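# Reseat stirrer, press cell cap, slide cell into stand

## Task

The stirred cell's cap will not close because one stirrer arm has slipped beneath the inner ridge. Rest the stirrer level on that ridge, then push the cap fully down. Then slide the cell into its stand, with the cap's flat edge facing the back, until the cell drops into place.

## Robot and tools

Robot: two arms, left_arm and right_arm, each with a parallel-finger gripper. In the scene frame the origin sits at table-top height midway between the nominal bases, +x points out over the table, +z up, and left_arm is on the +y side (arm names do not match image sides). Calibrated bases: left_arm at (-0.043, +0.492, +0.015) m, quat_wxyz (+1.000, 0, 0, -0.010); right_arm at (-0.022, -0.480, +0.015) m, quat_wxyz (+1.000, 0, 0, +0.006). A camera stand is fixed behind the arms.

Gripper axes: the fingers point along the gripper's +z and close along its y. end_effector_position is the spot between the pads when closed, about 2 cm short of the fingertips; closing pushes the tips roughly 10 mm further along +z, mostly while the pads are wider than 40 mm.

Frames: hand positions, orientations, velocities and Hand targets are reported in each arm's own base frame. Fixed cameras and the table use the scene frame. Every motion offset is expressed along the axes of that arm's current Hand target.

execute_actions(actions, cameras): actions is a list of actions; each action is a table of 1 to 15 rows, one row per 1/30 s step, and a short table repeats its final row to fill 15 steps. Each row is one flat list of 14 numbers in [-1, 1], both arms always included: left_arm dx, dy, dz, rx, ry, rz, opening, then right_arm dx, dy, dz, rx, ry, rz, opening. The six pose numbers are an offset, not a pose: they are measured from the arm's Hand target as it was when the action began, and every row of that action counts from the same start. 1.0 equals 0.6 m for dx/dy/dz and 180 degrees for rotation; rx, ry, rz form a single rotation vector. Sending the same offset in a later action moves further. Six zeros re-request the current Hand target. Opening is absolute: +1 fully open (0.084 m), -1 closed; a 0 is a real command, so resend the present value to keep a gripper as it is. cameras: list of names, ["all"] or []; images come by default only with an empty actions list, which also shows fields other results omit.

move(target, speed, blend, opening_speed, blocking, cameras): target is one 14-number row (same layout, units and offset meaning as above) or a list of up to 15 such rows; all rows in a list are offsets from the same starting Hand targets, not from the previous row. Paths are straight, end together, last at least 0.5 s and are cut off at 10 s. speed: m/s, 0.002 to 1, default 0.25 (rotation up to twice that in rad/s), one value or one per target. blend: corner rounding in metres for lists, default 0 meaning stop at each point. opening_speed: rate on the -1..+1 scale per second, at least 0.2. blocking=false returns after about 0.5 s while the move continues. Moves do not avoid obstacles or the other arm; fast moves lag, overshoot and hit harder, and a target set far beyond a contact presses harder. Do not route a gripper near its own arm's base. The result adds a move: line with the ending (done, off_target, moving, held, fault) and limits (paced = pose clipped, held = steps withheld by a check). An arm not named in the ending is done, within 3 mm and 2 degrees.

wait(seconds 0 to 10, cameras): lets time pass while arms hold commands; a running move keeps going. stop(cameras): brakes a running move. zoom_image(camera, region [x0, y0, x1, y1] in pixels, at most 504 by 504): enlarges part of the newest image of cam_head_left, cam_head_right, cam_high, cam_low, cam_left_wrist or cam_right_wrist (all 896x504). clear_fault(arm): clears a reported torque fault on left_arm or right_arm. finished_scene(scene): ends the current scene, given its number; irreversible, so call it only when the cell sits in the stand unaided.

Control behaviour: each step the commanded pose is clipped to 70 mm and 16 degrees from the measured pose, then solved by damped inverse kinematics (position wins over orientation). Hand target is the last clipped command and the base for the next offsets. Grippers often settle short; a later command, even zeros, asks again, or send the remaining gap. To end a push or an unwanted drag, command the target back past the gripper.

Results: end_effector_position (m), end_effector_quat_wxyz, linear and angular velocities, Hand target, Tool commands, grip_measured (same scale as opening), Joint positions (last entry per arm is opening in metres), joint torques (include arm weight, have offsets and noise; positive toward larger joint value), step readings of position for action calls, Wrist depth (7x7 grid of mm, 172 to 3000, '-' for no value), motor temperatures, MOTOR HOT and fault lines. 'within noise' means an arm is still.

Gripping: command an opening clearly below grip_measured to squeeze; roughly 24 N per pad at most; fast closes press harder.

Avoid: objects falling or leaving the table, dropping or releasing moving parts, slams, hard pushes, any contact or squeezing between the two arms, and reaching contact torque limits (N m: waist 54.6, shoulder 54.6, elbow 45.5, forearm roll 24.5, wrist pitch 14.7, wrist roll 16.1), which back the arm off and stop it until clear_fault. Sustained effort overheats motors (warning at 65 °C, braked stop at 80 °C). Joint ranges (rad): waist ±6.283, shoulder ±2.304, elbow -4.224 to 0.061 (straight -2.803), forearm roll ±6.283, wrist pitch ±2.164, wrist roll ±6.283. A loose object may get an occasional small shove.

Each tool is called after "Emit:" by a JSON object that holds its "method" and its "body".

## Session

Emit:
{"method": "execute_actions", "body": {"actions": []}}

Scene clock: 0.00 s.
left_arm: end_effector_position=(+0.1958, -0.3997, +0.3824) grip_measured=+1.00 end_effector_quat_wxyz=(-0.001, +0.867, -0.328, +0.375) | right_arm: end_effector_position=(+0.5911, +0.1104, +0.1932) grip_measured=+1.00 end_effector_quat_wxyz=(-0.190, +0.840, -0.387, +0.329)
Joint positions: left_arm=[-1.463 0.174 -0.624 1.123 -0.76 -1.583 0.084] | right_arm=[0.221 -0.402 -0.726 0.204 0.459 0.864 0.084]
Joint velocities: within noise
Joint torques (N m): no reading
Motor temperatures (°C): left_arm=[27 31 29 32 32 37] | right_arm=[29 29 30 33 32 34]
Wrist depth (mm): cam_left_wrist=[2271 2604 2771 1042 962 899 839 / 2483 2654 1000 924 856 800 753 / 2749 958 888 832 764 724 683 / 914 852 798 739 695 662 624 / 821 764 700 683 641 608 581 / 739 698 652 625 592 561 538 / 670 637 608 578 552 525 502] | cam_right_wrist=[1985 2172 2333 582 488 421 375 / 2099 2286 626 543 461 401 359 / 2249 2397 596 506 434 379 342 / - 650 560 480 414 369 332 / 2935 613 526 455 396 354 320 / 2782 578 494 431 378 340 309 / 638 546 470 408 359 325 296]
Hand target: left_arm +0.1958, -0.3997, +0.3824; -0.001, +0.867, -0.328, +0.375 | right_arm +0.5911, +0.1104, +0.1932; -0.190, +0.840, -0.387, +0.329
Tool commands: left_gripper/opening=+1.0 right_gripper/opening=+1.0

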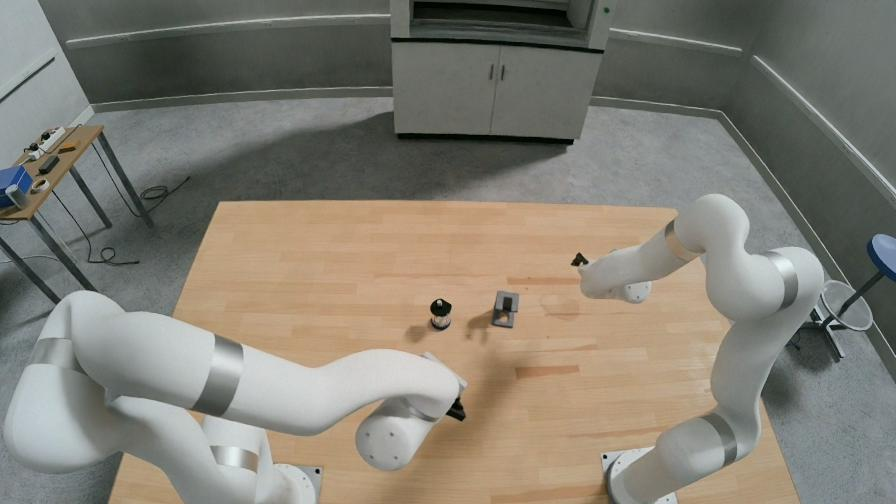

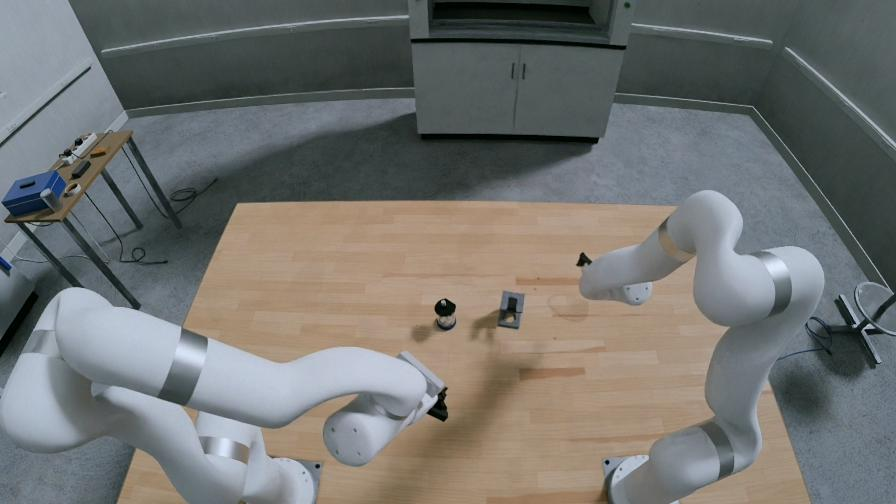

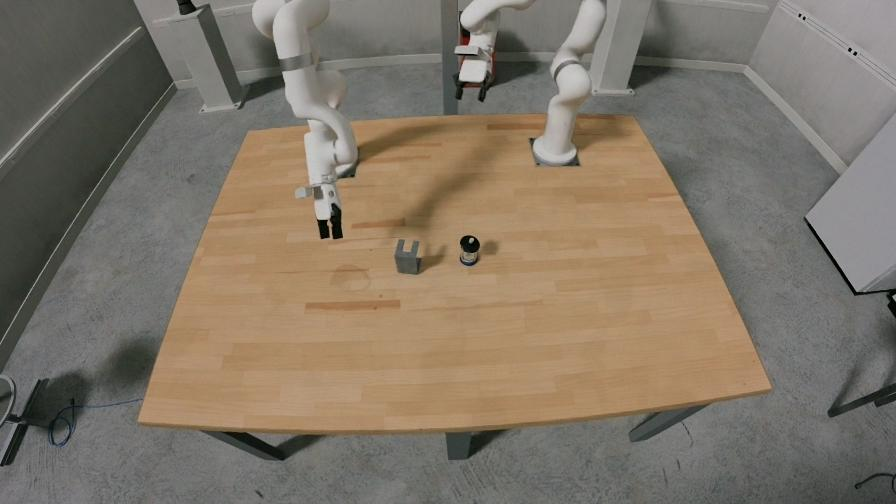

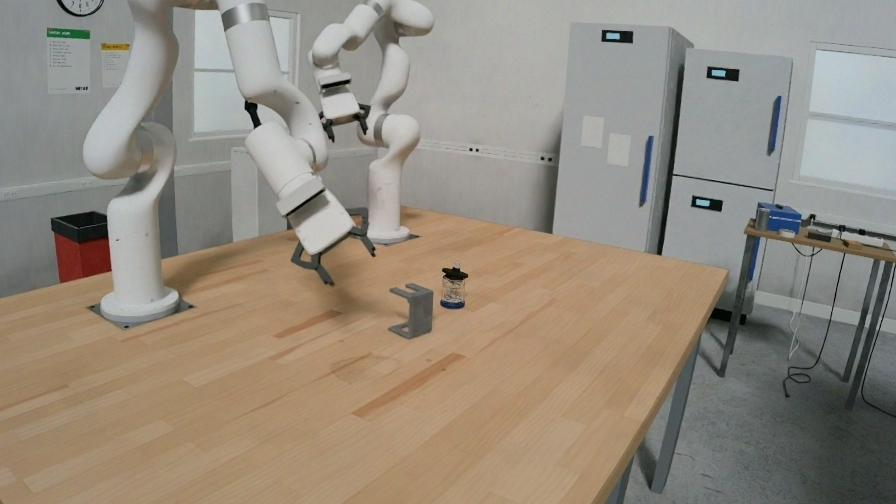

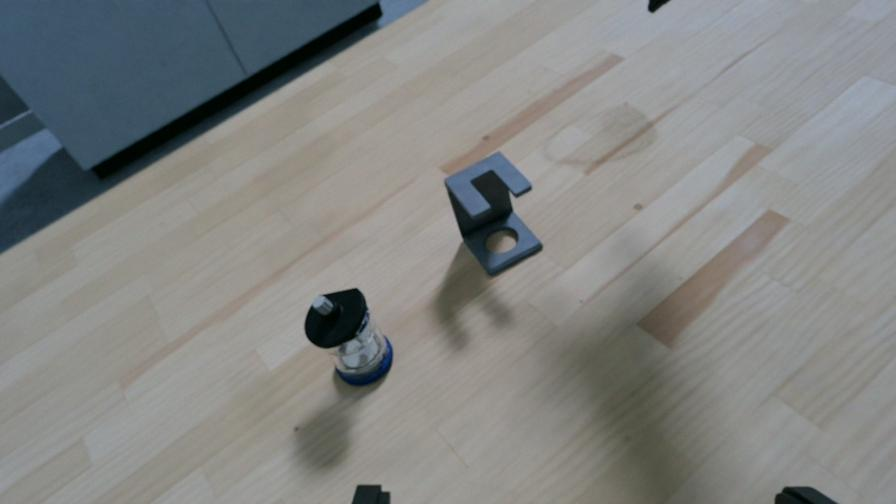

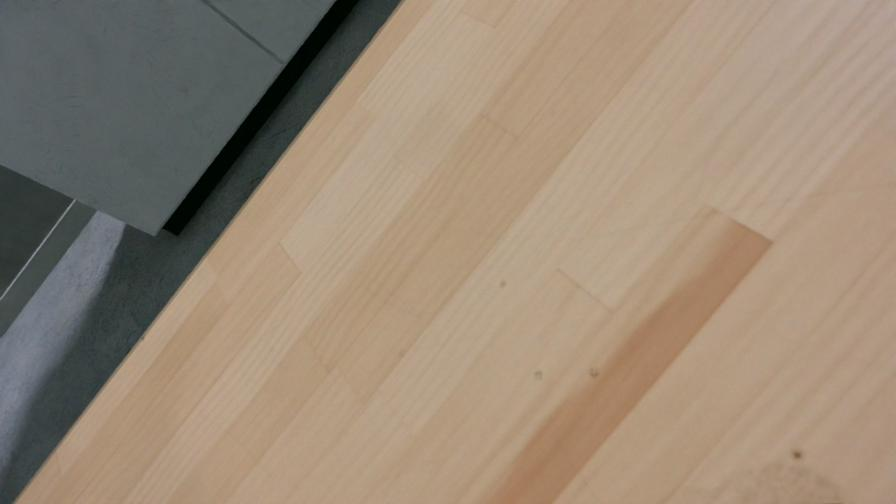

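Emit:
{"method": "zoom_image", "body": {"camera": "cam_left_wrist", "region": [270, 130, 570, 400]}}

Emit:
{"method": "zoom_image", "body": {"camera": "cam_low", "region": [370, 240, 500, 350]}}

Emit:
{"method": "zoom_image", "body": {"camera": "cam_high", "region": [370, 210, 510, 290]}}

Emit:
{"method": "zoom_image", "body": {"camera": "cam_head_left", "region": [410, 270, 550, 350]}}

Scaled by 1.680.

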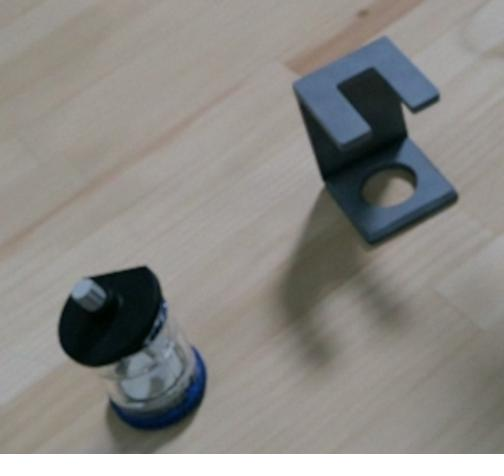

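Scaled by 3.877.

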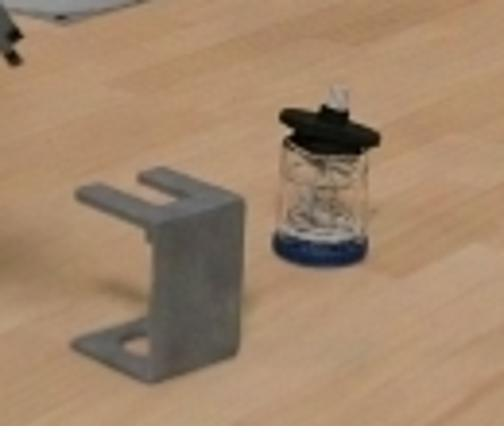

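Scaled by 3.600.

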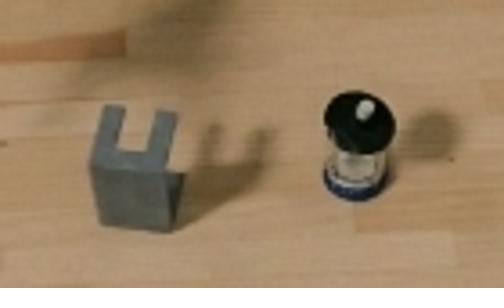

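Scaled by 3.600.

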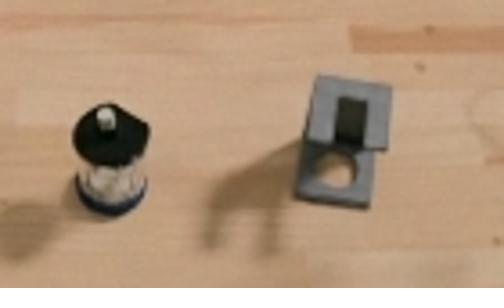

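Emit:
{"method": "move", "body": {"target": [-0.12,-0.2,0.58,0,0,0,1,0,0,0,0,0,0,1], "cameras": ["cam_left_wrist","cam_head_left","cam_high"]}}

Scene clock: 4.00 s.
left_arm: end_effector_position=(+0.4540, -0.3491, +0.1151) grip_measured=+1.00 end_effector_quat_wxyz=(-0.001, +0.867, -0.328, +0.375) | right_arm: end_effector_position=(+0.5911, +0.1104, +0.1932) grip_measured=+1.00 end_effector_quat_wxyz=(-0.190, +0.840, -0.387, +0.329)
Joint positions: left_arm=[-0.776 -0.564 -0.696 2.655 -0.649 -2.688 0.084] | right_arm=[0.221 -0.402 -0.726 0.204 0.459 0.864 0.084]
Joint torques (N m): left_arm=[4.24 12.63 -23.28 2.99 -5.06 -1.17] | right_arm=[0.49 41.62 -23.75 0.7 0.93 0.03]
Wrist depth (mm): cam_left_wrist=[2026 641 588 539 496 377 414 / 609 555 509 469 437 398 378 / 526 486 451 428 387 367 348 / 462 429 401 253 342 335 317 / 411 386 364 333 306 309 293 / 376 351 331 313 298 285 272 / 342 326 305 290 277 267 255] | cam_right_wrist=[1991 2172 2348 585 488 421 376 / 2068 2249 626 544 462 401 359 / 2271 2397 597 506 434 380 342 / - 650 557 479 413 369 333 / 2874 611 526 455 396 355 320 / 2760 578 495 431 378 340 308 / 637 545 470 407 358 325 296]
Hand target: left_arm +0.4540, -0.3491, +0.1151; -0.001, +0.867, -0.328, +0.375 | right_arm +0.5911, +0.1104, +0.1932; -0.190, +0.840, -0.387, +0.329
Off the commanded pose: left_arm 0.000 m, 0 deg | right_arm 0.000 m, 0 deg.
move: done
Images, in order (width x height): cam_head_left 896x504, cam_high 896x504, cam_left_wrist 896x504.

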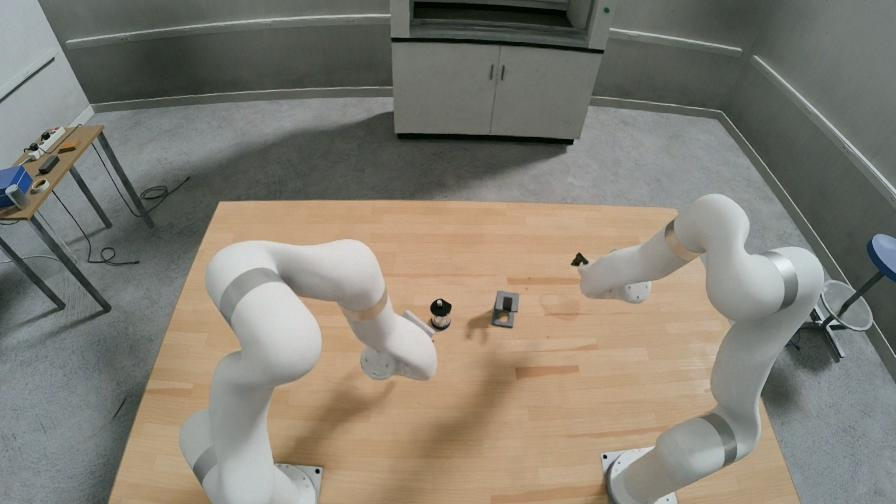

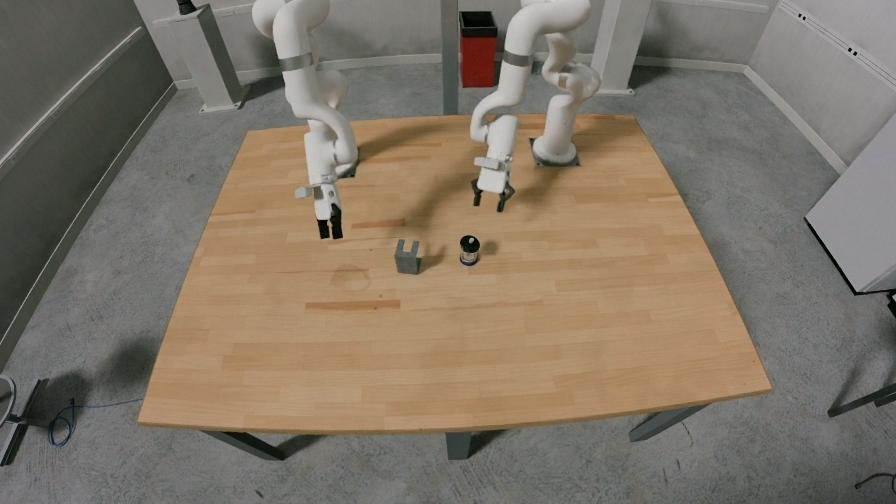

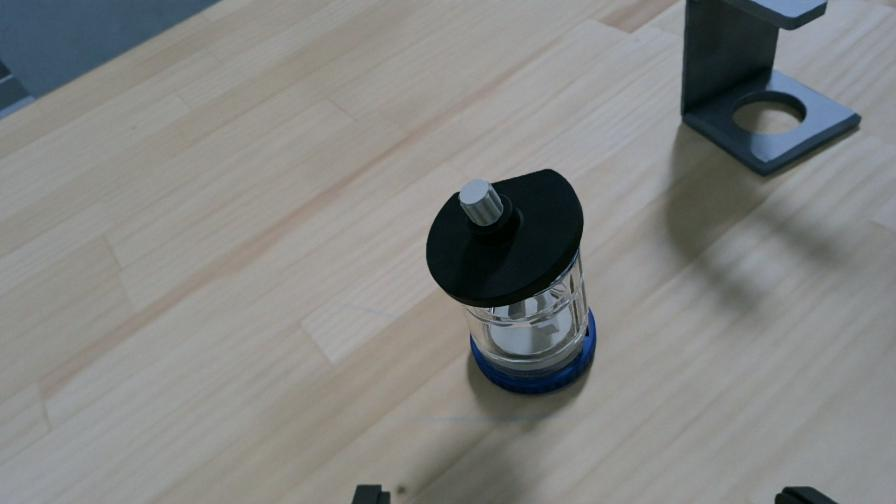

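Emit:
{"method": "zoom_image", "body": {"camera": "cam_left_wrist", "region": [410, 160, 620, 400]}}

Emit:
{"method": "zoom_image", "body": {"camera": "cam_left_wrist", "region": [640, 0, 896, 200]}}

Scaled by 2.100.

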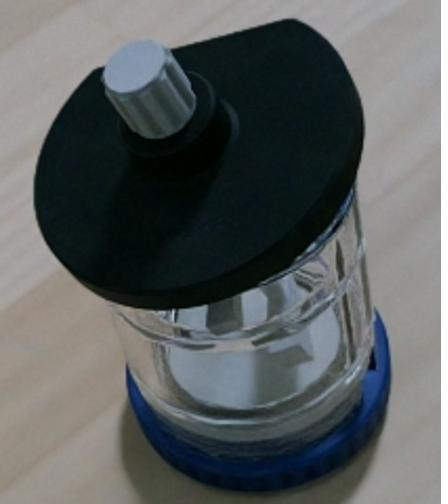

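Scaled by 1.969.

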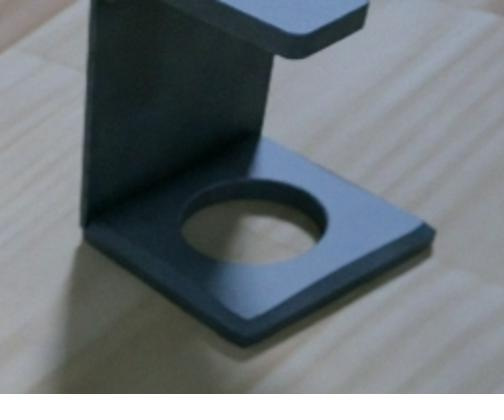

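Emit:
{"method": "move", "body": {"target": [-0.085,0.118,0.057,0.034,0.170,-0.116,1,0,0,0,0,0,0,1], "cameras": ["cam_left_wrist"]}}

Emit:
{"method": "zoom_image", "body": {"camera": "cam_left_wrist", "region": [340, 120, 640, 420]}}

Scene clock: 7.83 s.
left_arm: end_effector_position=(+0.4103, -0.3839, +0.0399) grip_measured=+1.00 end_effector_quat_wxyz=(+0.106, +0.782, -0.136, +0.600) | right_arm: end_effector_position=(+0.5911, +0.1104, +0.1932) grip_measured=+1.00 end_effector_quat_wxyz=(-0.190, +0.840, -0.387, +0.329)
Joint positions: left_arm=[-1.016 -1.061 -0.759 2.5 -1.549 -3.33 0.084] | right_arm=[0.221 -0.402 -0.726 0.204 0.459 0.864 0.084]
Joint torques (N m): left_arm=[-7.82 17.77 -13.61 -3.39 -5.83 -1.26] | right_arm=[-0.04 43.43 -23.81 1.04 0.84 -0.05]
Wrist depth (mm): cam_left_wrist=[2685 2771 2986 - - - - / 2749 2309 2492 2634 - - - / 2816 2309 2439 879 - 404 926 / 554 561 561 268 577 414 593 / 412 386 390 317 428 410 403 / 311 313 315 287 319 321 324 / 261 263 265 266 255 269 270] | cam_right_wrist=[1991 2165 2340 582 489 422 375 / 2056 2271 628 545 461 401 358 / 2279 2389 596 505 434 380 342 / - 651 561 478 414 369 332 / 2960 610 525 455 394 355 320 / 2771 577 496 431 378 341 309 / 637 546 470 407 359 325 296]
Hand target: left_arm +0.4103, -0.3839, +0.0398; +0.106, +0.782, -0.136, +0.600 | right_arm +0.5911, +0.1104, +0.1932; -0.190, +0.840, -0.387, +0.329
Off the commanded pose: left_arm 0.000 m, 0 deg | right_arm 0.000 m, 0 deg.
move: done
Images, in order (width x height): cam_left_wrist 896x504.

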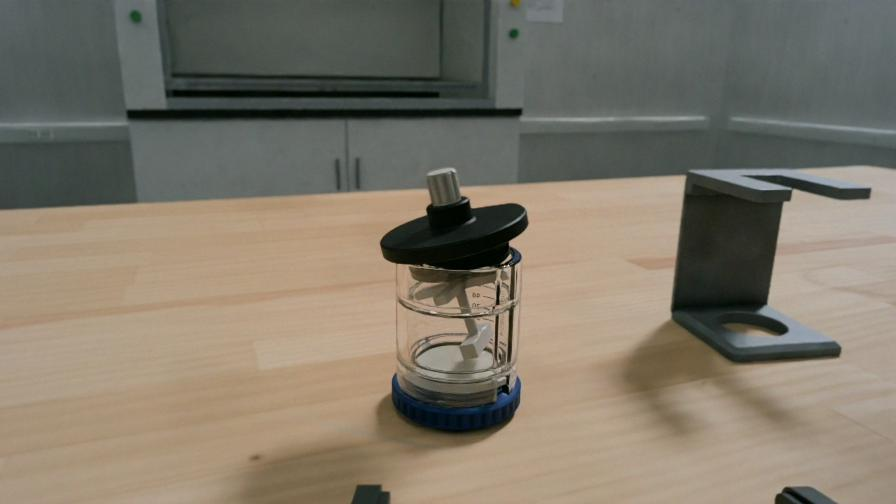

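Scaled by 1.680.

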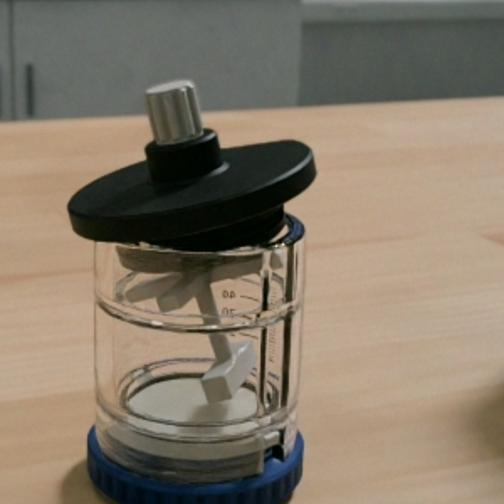

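Emit:
{"method": "move", "body": {"target": [0,0,0,0,0,0,1,-0.563,-0.394,-0.020,-0.252,-0.044,0.266,1], "cameras": ["cam_left_wrist","cam_right_wrist","cam_head_left"]}}

Scene clock: 13.60 s.
left_arm: end_effector_position=(+0.4103, -0.3839, +0.0398) grip_measured=+1.00 end_effector_quat_wxyz=(+0.106, +0.782, -0.136, +0.600) | right_arm: end_effector_position=(+0.5431, +0.5200, +0.2006) grip_measured=+1.00 end_effector_quat_wxyz=(+0.000, -0.643, +0.766, +0.000)
Joint positions: left_arm=[-1.016 -1.061 -0.76 2.5 -1.549 -3.33 0.084] | right_arm=[0.764 -0.972 -1.892 3.141 0.92 -0.632 0.084]
Joint torques (N m): left_arm=[-4.96 17.2 -12.95 -3.13 -5.4 -1.17] | right_arm=[-14.89 57.17 -38.3 3.14 1.35 -0.69]
Wrist depth (mm): cam_left_wrist=[2738 2738 2960 - - - - / 2749 2294 2492 2624 - - - / 2793 2302 2474 872 - 403 924 / 552 558 560 268 579 415 594 / 412 387 390 391 428 409 402 / 311 313 315 287 319 321 323 / 262 264 264 265 255 269 271] | cam_right_wrist=[341 341 244 343 344 345 346 / 341 342 342 343 344 344 345 / 341 342 343 343 343 344 345 / 340 341 343 343 343 344 345 / 341 342 343 343 344 344 346 / 341 341 342 342 343 344 346 / 341 341 342 251 343 344 345]
Hand target: left_arm +0.4103, -0.3839, +0.0398; +0.106, +0.782, -0.136, +0.600 | right_arm +0.5431, +0.5200, +0.2006; +0.000, -0.643, +0.766, +0.000
Off the commanded pose: left_arm 0.000 m, 0 deg | right_arm 0.000 m, 0 deg.
move: done; limits=paced
Images, in order (width x height): cam_head_left 896x504, cam_left_wrist 896x504, cam_right_wrist 896x504.

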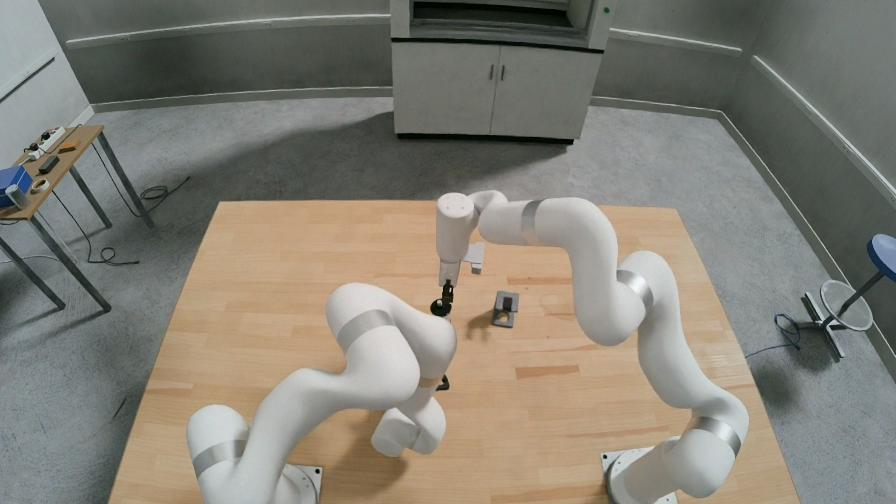

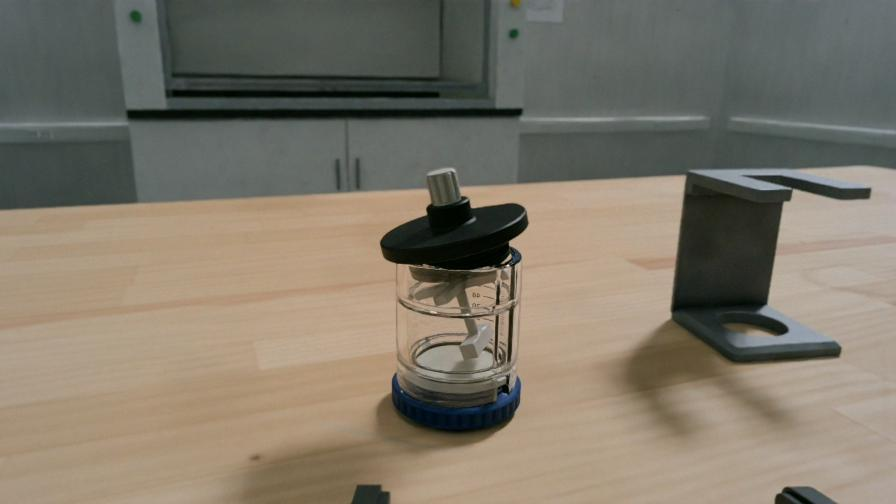

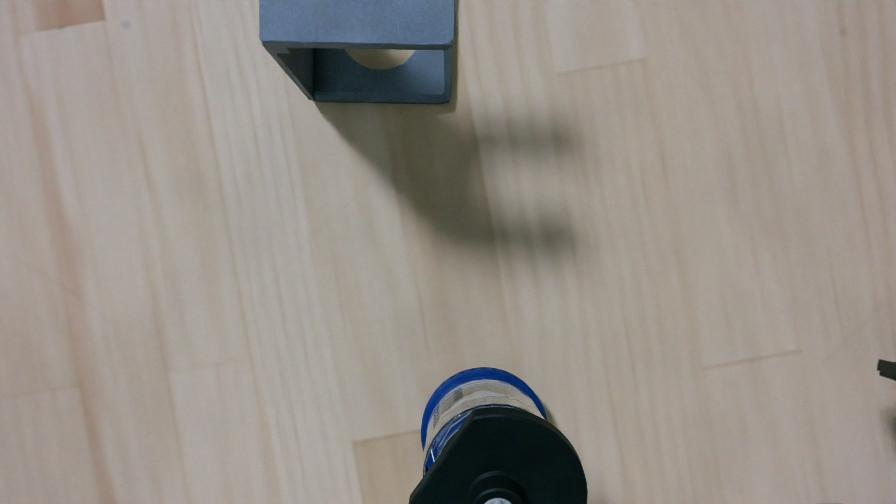

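Emit:
{"method": "move", "body": {"target": [0,0,0,0,0,0,1,-0.005,-0.015,0.14,0,0,0,0.2], "cameras": ["cam_left_wrist","cam_right_wrist"]}}

Scene clock: 16.27 s.
left_arm: end_effector_position=(+0.4103, -0.3839, +0.0398) grip_measured=+1.00 end_effector_quat_wxyz=(+0.106, +0.782, -0.136, +0.600) | right_arm: end_effector_position=(+0.5525, +0.5214, +0.1166) grip_measured=+0.19 end_effector_quat_wxyz=(+0.000, -0.643, +0.766, +0.000)
Joint positions: left_arm=[-1.016 -1.061 -0.76 2.5 -1.549 -3.33 0.084] | right_arm=[0.757 -1.093 -1.911 3.141 0.817 -0.639 0.052]
Joint torques (N m): left_arm=[-5.81 17.32 -12.81 -3.68 -5.09 -1.1] | right_arm=[-15.29 60.94 -37.73 -1.45 -1.02 -0.76]
Wrist depth (mm): cam_left_wrist=[2727 2727 2886 292 - - - / 2782 2279 2431 - - - - / 2874 2279 2381 283 884 403 925 / 553 560 560 268 578 415 591 / 413 386 389 390 428 410 403 / 311 313 314 286 319 321 323 / 261 263 264 266 255 269 270] | cam_right_wrist=[257 258 252 258 259 259 261 / 257 258 258 258 260 260 260 / 257 258 258 259 259 260 261 / 257 258 258 258 259 260 260 / 257 258 258 259 259 260 260 / 257 257 258 258 259 260 260 / 256 258 258 259 238 260 260]
Hand target: left_arm +0.4103, -0.3839, +0.0398; +0.106, +0.782, -0.136, +0.600 | right_arm +0.5525, +0.5214, +0.1166; +0.000, -0.643, +0.766, +0.000
Off the commanded pose: left_arm 0.000 m, 0 deg | right_arm 0.000 m, 0 deg.
move: done
Images, in order (width x height): cam_left_wrist 896x504, cam_right_wrist 896x504.

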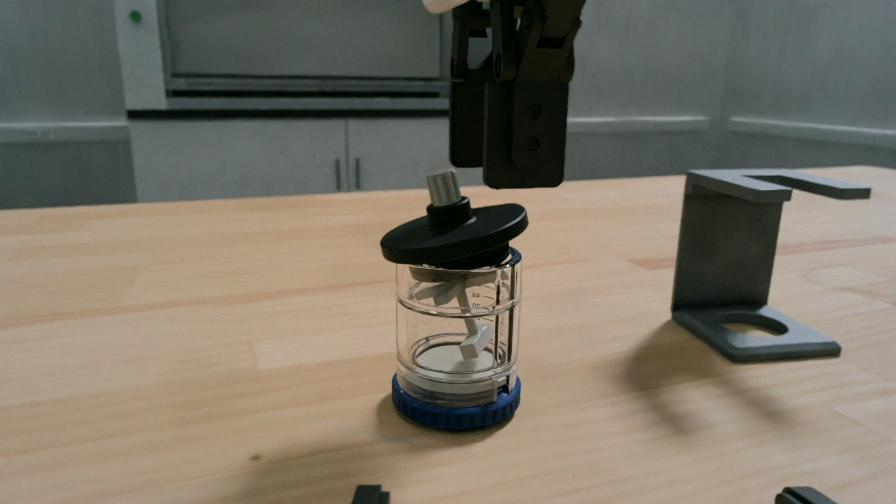

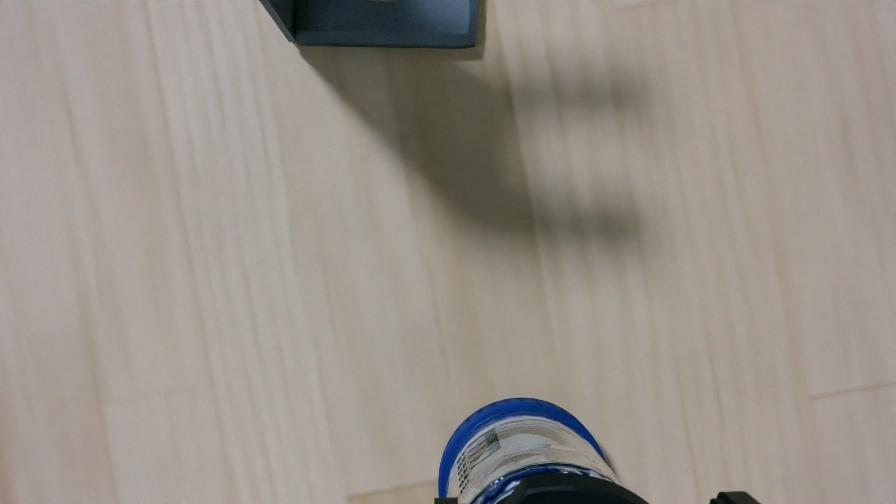

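Emit:
{"method": "move", "body": {"target": [0,0,0,0,0,0,1,-0.04,0,0,0,0,0,0.2], "cameras": ["cam_left_wrist","cam_right_wrist","cam_high"]}}

Emit:
{"method": "zoom_image", "body": {"camera": "cam_high", "region": [420, 180, 540, 280]}}

Scene clock: 17.90 s.
left_arm: end_effector_position=(+0.4103, -0.3839, +0.0398) grip_measured=+1.00 end_effector_quat_wxyz=(+0.106, +0.782, -0.136, +0.600) | right_arm: end_effector_position=(+0.5567, +0.5450, +0.1165) grip_measured=+0.19 end_effector_quat_wxyz=(+0.000, -0.643, +0.766, +0.000)
Joint positions: left_arm=[-1.016 -1.061 -0.76 2.5 -1.549 -3.33 0.084] | right_arm=[0.775 -1.156 -2.025 3.141 0.869 -0.621 0.052]
Joint torques (N m): left_arm=[-5.61 16.32 -13.02 -3.49 -5.02 -1.2] | right_arm=[15.79 61.9 -38.27 2.5 1.5 0.76]
Wrist depth (mm): cam_left_wrist=[2696 2782 - 224 - - - / 2782 2271 - 235 - - - / 2839 2333 734 282 - 403 926 / 551 558 564 268 579 415 595 / 413 387 389 391 427 411 404 / 310 313 315 286 319 321 324 / 261 263 264 266 254 269 270] | cam_right_wrist=[257 257 258 259 259 260 260 / 256 257 259 259 259 260 260 / 257 257 258 259 259 260 260 / 257 258 258 258 259 260 260 / 257 257 258 259 259 260 260 / 257 258 258 258 247 259 260 / 257 257 258 - - 259 260]
Hand target: left_arm +0.4103, -0.3839, +0.0398; +0.106, +0.782, -0.136, +0.600 | right_arm +0.5567, +0.5450, +0.1165; +0.000, -0.643, +0.766, +0.000
Off the commanded pose: left_arm 0.000 m, 0 deg | right_arm 0.000 m, 0 deg.
move: done
Images, in order (width x height): cam_high 896x504, cam_left_wrist 896x504, cam_right_wrist 896x504.

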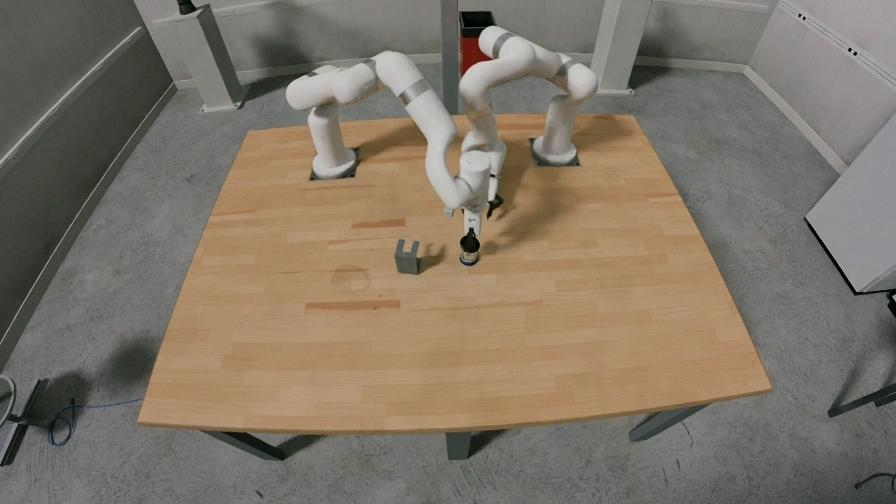

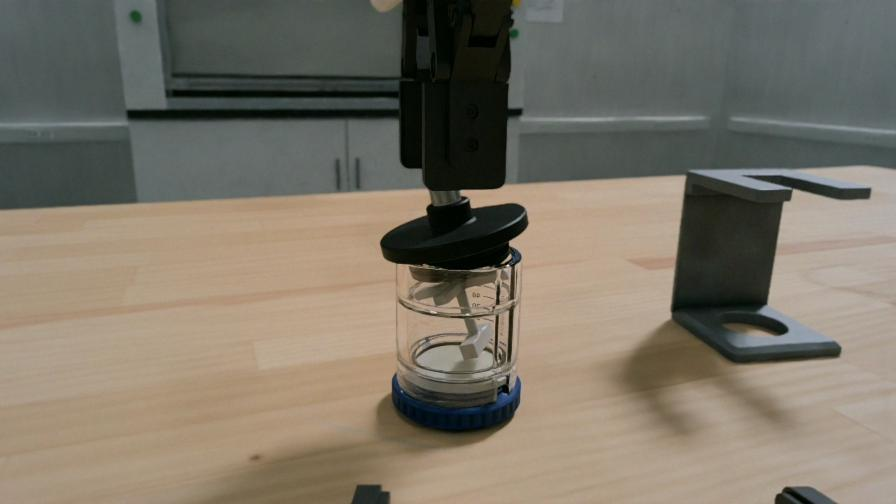

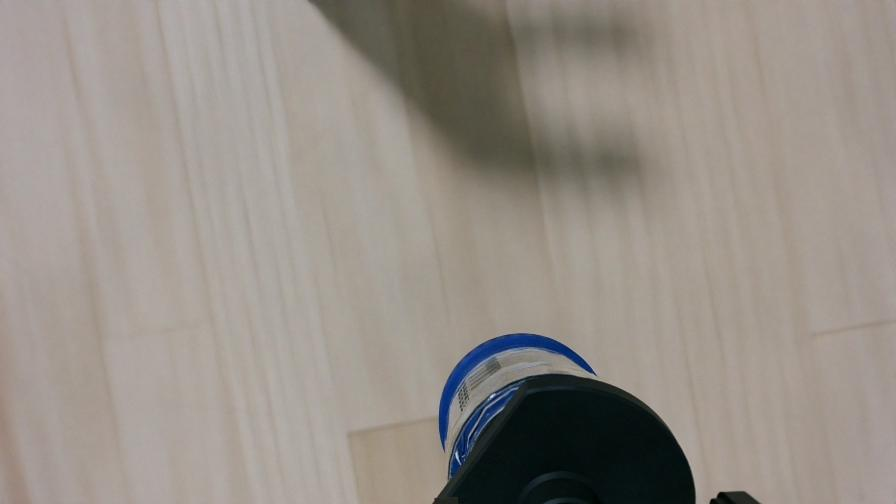

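Scaled by 4.200.

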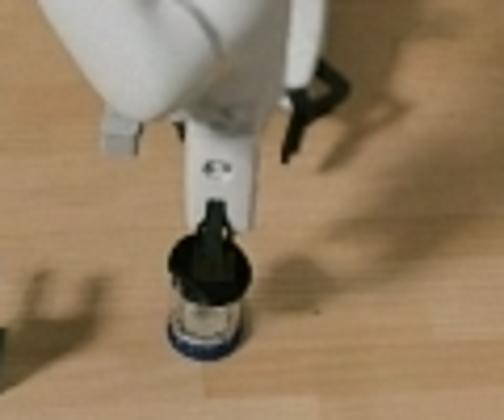

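Emit:
{"method": "move", "body": {"target": [[0,0,0,0,0,0,1,-0.004,-0.007,0.022,0,0,0,0.2],[0,0,0,0,0,0,1,-0.004,-0.007,0.022,0,0,0,-0.9]], "opening_speed": 1, "speed": 0.1, "cameras": ["cam_left_wrist"]}}

Emit:
{"method": "zoom_image", "body": {"camera": "cam_left_wrist", "region": [340, 120, 640, 440]}}

Scene clock: 20.50 s.
left_arm: end_effector_position=(+0.4103, -0.3839, +0.0398) grip_measured=+1.00 end_effector_quat_wxyz=(+0.106, +0.782, -0.136, +0.600) | right_arm: end_effector_position=(+0.5612, +0.5467, +0.1034) grip_measured=-0.58 end_effector_quat_wxyz=(+0.000, -0.643, +0.766, +0.000)
Joint positions: left_arm=[-1.016 -1.061 -0.76 2.5 -1.549 -3.33 0.084] | right_arm=[0.772 -1.188 -2.054 3.141 0.866 -0.624 0.018]
Joint torques (N m): left_arm=[-5.93 16.77 -12.65 -3.15 -4.95 -1.14] | right_arm=[-14.64 61.92 -36.08 2.96 0.11 -0.71]
Wrist depth (mm): cam_left_wrist=[2717 2760 - 229 - - - / 2738 2257 - 256 - - - / 2851 2309 - 267 - 405 925 / 553 561 563 268 577 415 594 / 412 387 391 391 426 410 403 / 311 314 314 287 318 321 323 / 261 263 264 265 255 269 270] | cam_right_wrist=[244 244 245 245 246 247 247 / 244 244 245 245 246 247 247 / 244 244 245 245 246 246 247 / 244 244 244 245 246 246 247 / 244 244 245 245 246 246 247 / 243 244 245 245 233 246 247 / 243 244 245 - - 246 247]
Hand target: left_arm +0.4103, -0.3839, +0.0398; +0.106, +0.782, -0.136, +0.600 | right_arm +0.5612, +0.5467, +0.1033; +0.000, -0.643, +0.766, +0.000
Off the commanded pose: left_arm 0.000 m, 0 deg | right_arm 0.000 m, 0 deg.
move: done
Images, in order (width x height): cam_left_wrist 896x504.

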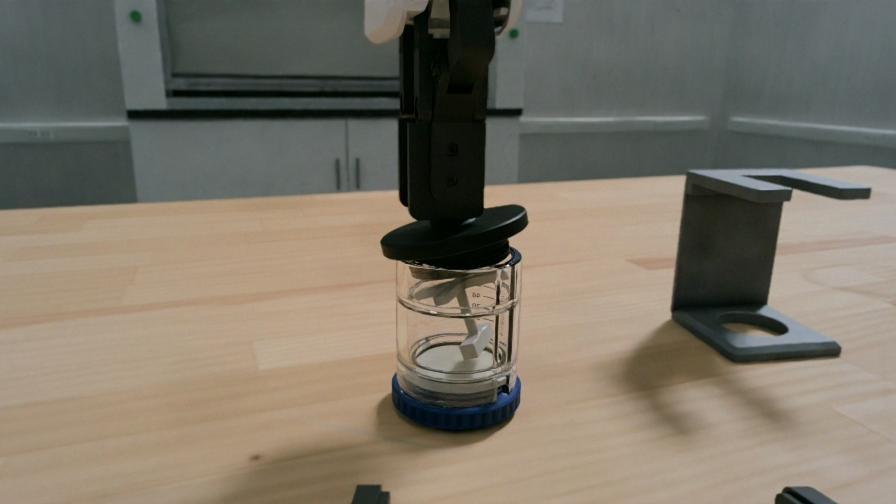

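Scaled by 1.575.

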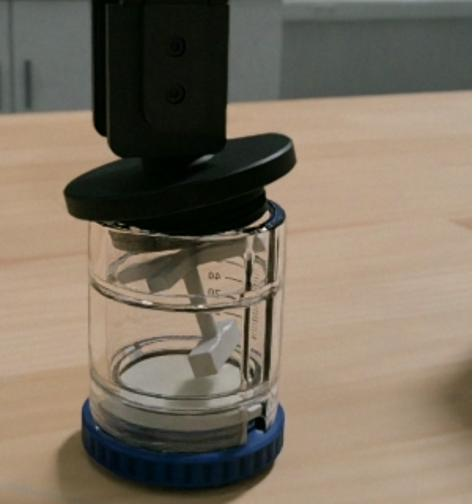

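Emit:
{"method": "move", "body": {"target": [0,0,0,0,0,0,1,0,0,-0.06,0,0,0,-0.9], "speed": 0.05, "cameras": ["cam_left_wrist"]}}

Emit:
{"method": "zoom_image", "body": {"camera": "cam_left_wrist", "region": [340, 100, 640, 440]}}

Scene clock: 22.53 s.
left_arm: end_effector_position=(+0.4103, -0.3839, +0.0398) grip_measured=+1.00 end_effector_quat_wxyz=(+0.106, +0.782, -0.136, +0.600) | right_arm: end_effector_position=(+0.5612, +0.5466, +0.1393) grip_measured=-0.58 end_effector_quat_wxyz=(+0.000, -0.643, +0.766, +0.000)
Joint positions: left_arm=[-1.016 -1.061 -0.76 2.5 -1.549 -3.33 0.084] | right_arm=[0.772 -1.143 -2.055 3.141 0.912 -0.624 0.018]
Joint torques (N m): left_arm=[-4.04 17.45 -12.24 -3.53 -4.75 -1.26] | right_arm=[-5.18 90.24 -39.91 3.05 1.52 -0.7]
Wrist depth (mm): cam_left_wrist=[2696 2749 - 249 - - - / 2771 2325 - 260 - - - / 2771 2348 728 275 - 405 926 / 554 560 563 569 578 415 592 / 412 388 391 286 427 410 402 / 311 313 314 317 319 321 323 / 261 263 264 265 255 269 270] | cam_right_wrist=[279 280 281 281 282 283 283 / 280 280 281 281 282 283 283 / 279 279 280 281 282 283 283 / 279 280 280 281 282 282 283 / 279 280 280 281 282 282 282 / 279 279 280 - 235 283 283 / 279 280 281 - - 282 283]
Hand target: left_arm +0.4103, -0.3839, +0.0398; +0.106, +0.782, -0.136, +0.600 | right_arm +0.5612, +0.5467, +0.1393; +0.000, -0.643, +0.766, +0.000
Off the commanded pose: left_arm 0.000 m, 0 deg | right_arm 0.000 m, 0 deg.
move: done
Images, in order (width x height): cam_left_wrist 896x504.

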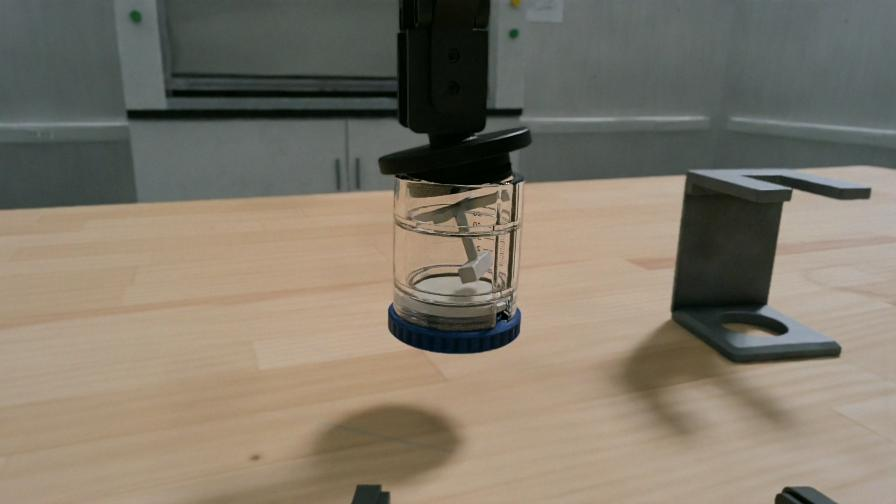

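Scaled by 1.482.

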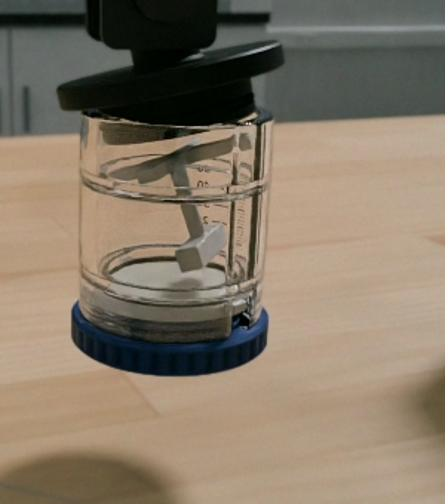

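Emit:
{"method": "move", "body": {"target": [0,0,0,0,0,0,1,0,0,0.06,0,0,0,-0.9], "speed": 0.05, "cameras": ["cam_left_wrist"]}}

Emit:
{"method": "zoom_image", "body": {"camera": "cam_left_wrist", "region": [380, 230, 540, 440]}}

Scene clock: 24.27 s.
left_arm: end_effector_position=(+0.4103, -0.3839, +0.0398) grip_measured=+1.00 end_effector_quat_wxyz=(+0.106, +0.782, -0.136, +0.600) | right_arm: end_effector_position=(+0.5612, +0.5467, +0.1034) grip_measured=-0.58 end_effector_quat_wxyz=(+0.000, -0.643, +0.766, +0.000)
Joint positions: left_arm=[-1.016 -1.061 -0.76 2.5 -1.549 -3.33 0.084] | right_arm=[0.772 -1.188 -2.054 3.141 0.866 -0.624 0.018]
Joint torques (N m): left_arm=[-4.27 16.06 -12.15 -3.73 -4.8 -0.99] | right_arm=[6.63 61.09 -37.66 1.49 -1.14 -0.36]
Wrist depth (mm): cam_left_wrist=[2771 2749 - 229 - - - / 2771 2271 - 255 - - - / 2793 2294 - 266 - 404 932 / 553 562 509 268 578 415 591 / 412 387 389 365 427 409 403 / 310 313 315 286 319 322 324 / 262 263 264 266 255 268 270] | cam_right_wrist=[244 244 245 246 246 247 247 / 244 245 245 245 246 246 247 / 243 245 245 245 246 246 247 / 244 244 245 245 246 247 247 / 244 244 245 245 246 246 247 / 244 244 245 245 234 246 247 / 244 244 245 - - 247 247]
Hand target: left_arm +0.4103, -0.3839, +0.0398; +0.106, +0.782, -0.136, +0.600 | right_arm +0.5612, +0.5467, +0.1033; +0.000, -0.643, +0.766, +0.000
Off the commanded pose: left_arm 0.000 m, 0 deg | right_arm 0.000 m, 0 deg.
move: done
Images, in order (width x height): cam_left_wrist 896x504.

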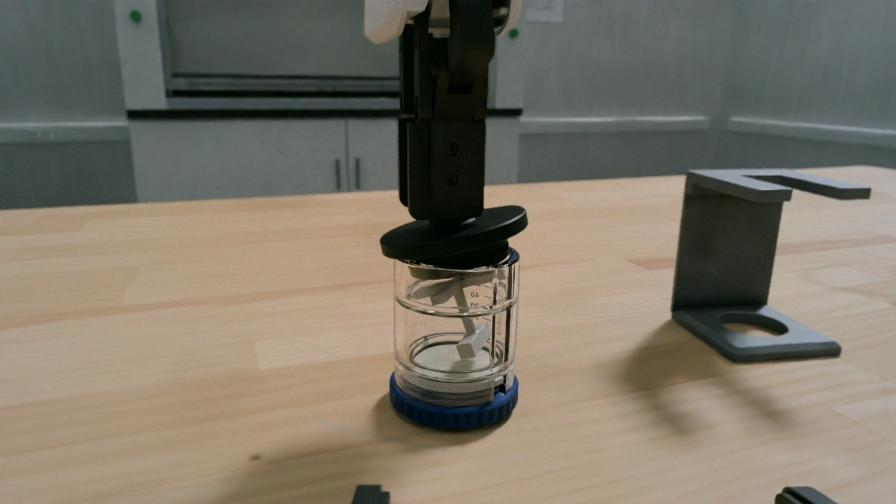

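Scaled by 2.400.

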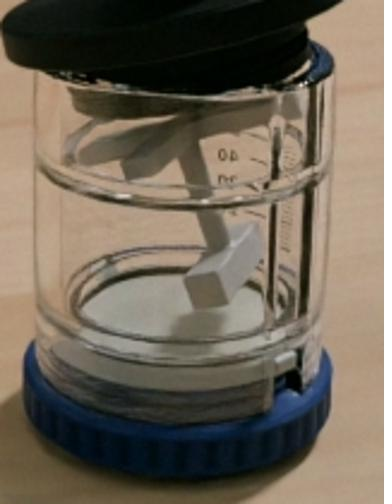

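Emit:
{"method": "move", "body": {"target": [0.036,-0.038,0.12,0,0,0,1,0,0,0,0,0,0,-0.9], "speed": 0.15, "cameras": ["cam_left_wrist","cam_low"]}}

Emit:
{"method": "zoom_image", "body": {"camera": "cam_low", "region": [350, 180, 550, 350]}}

Scene clock: 26.17 s.
left_arm: end_effector_position=(+0.4887, -0.3880, +0.0420) grip_measured=+1.00 end_effector_quat_wxyz=(+0.106, +0.782, -0.136, +0.600) | right_arm: end_effector_position=(+0.5612, +0.5467, +0.1034) grip_measured=-0.58 end_effector_quat_wxyz=(+0.000, -0.643, +0.766, +0.000)
Joint positions: left_arm=[-0.857 -1.068 -0.874 2.649 -1.479 -3.239 0.084] | right_arm=[0.772 -1.188 -2.054 3.141 0.866 -0.624 0.018]
Joint torques (N m): left_arm=[5.32 19.28 -15.4 3.65 0.66 0.64] | right_arm=[8.78 58.98 -26.59 -1.89 -0.57 0.29]
Wrist depth (mm): cam_left_wrist=[2654 2644 - - - - - / 2685 2192 - 2448 - - - / 2738 2264 - 188 763 - - / 560 566 572 193 212 591 337 / 418 392 393 197 197 405 348 / 316 318 320 321 324 326 327 / 266 267 268 245 233 273 274] | cam_right_wrist=[244 245 245 245 246 247 247 / 244 244 245 245 246 246 247 / 244 244 245 245 246 246 247 / 244 244 245 245 246 247 247 / 243 244 245 245 245 247 247 / 244 244 245 245 234 246 247 / 243 244 245 - - 247 247]
Hand target: left_arm +0.4888, -0.3880, +0.0420; +0.106, +0.782, -0.136, +0.600 | right_arm +0.5612, +0.5467, +0.1033; +0.000, -0.643, +0.766, +0.000
Off the commanded pose: left_arm 0.000 m, 0 deg | right_arm 0.000 m, 0 deg.
move: done
Images, in order (width x height): cam_low 896x504, cam_left_wrist 896x504.

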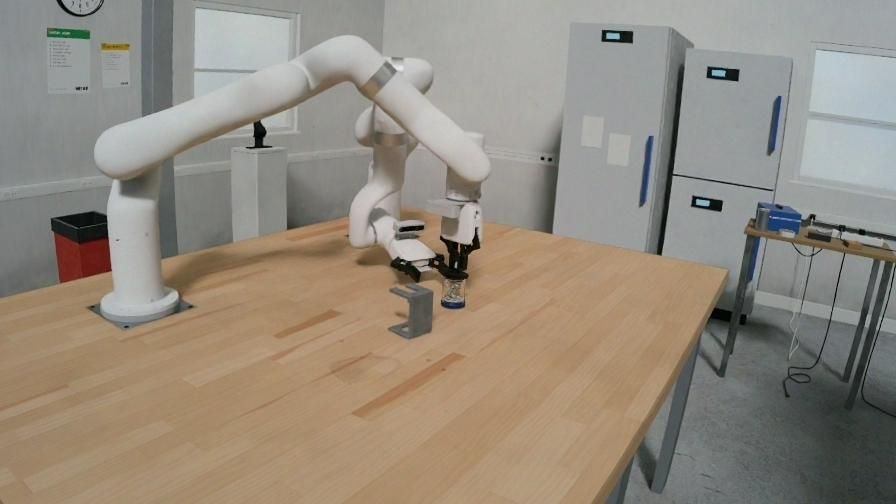

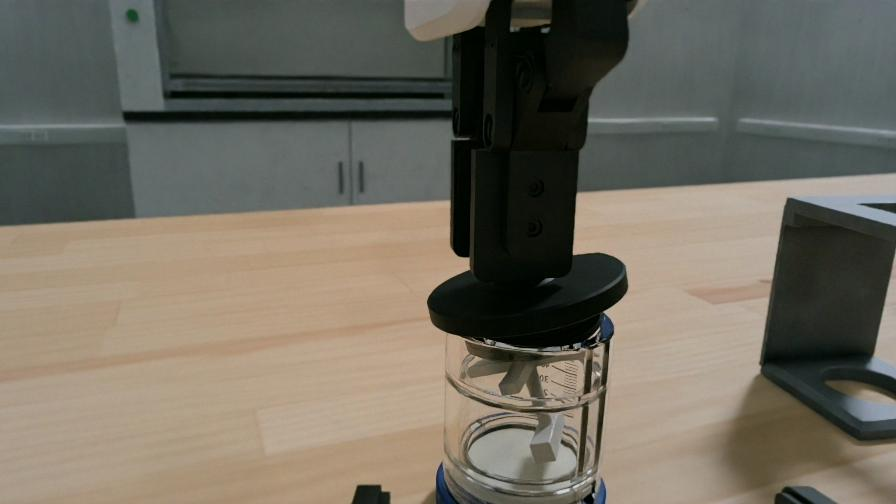

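Scaled by 2.520.

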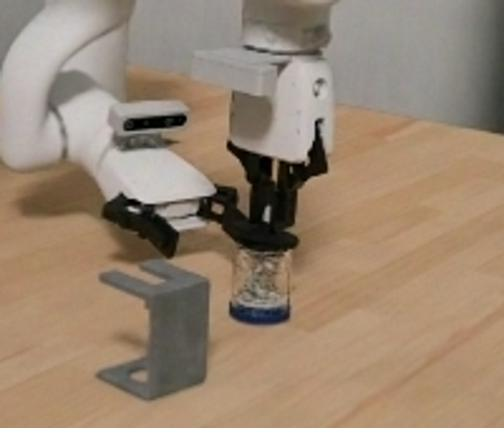

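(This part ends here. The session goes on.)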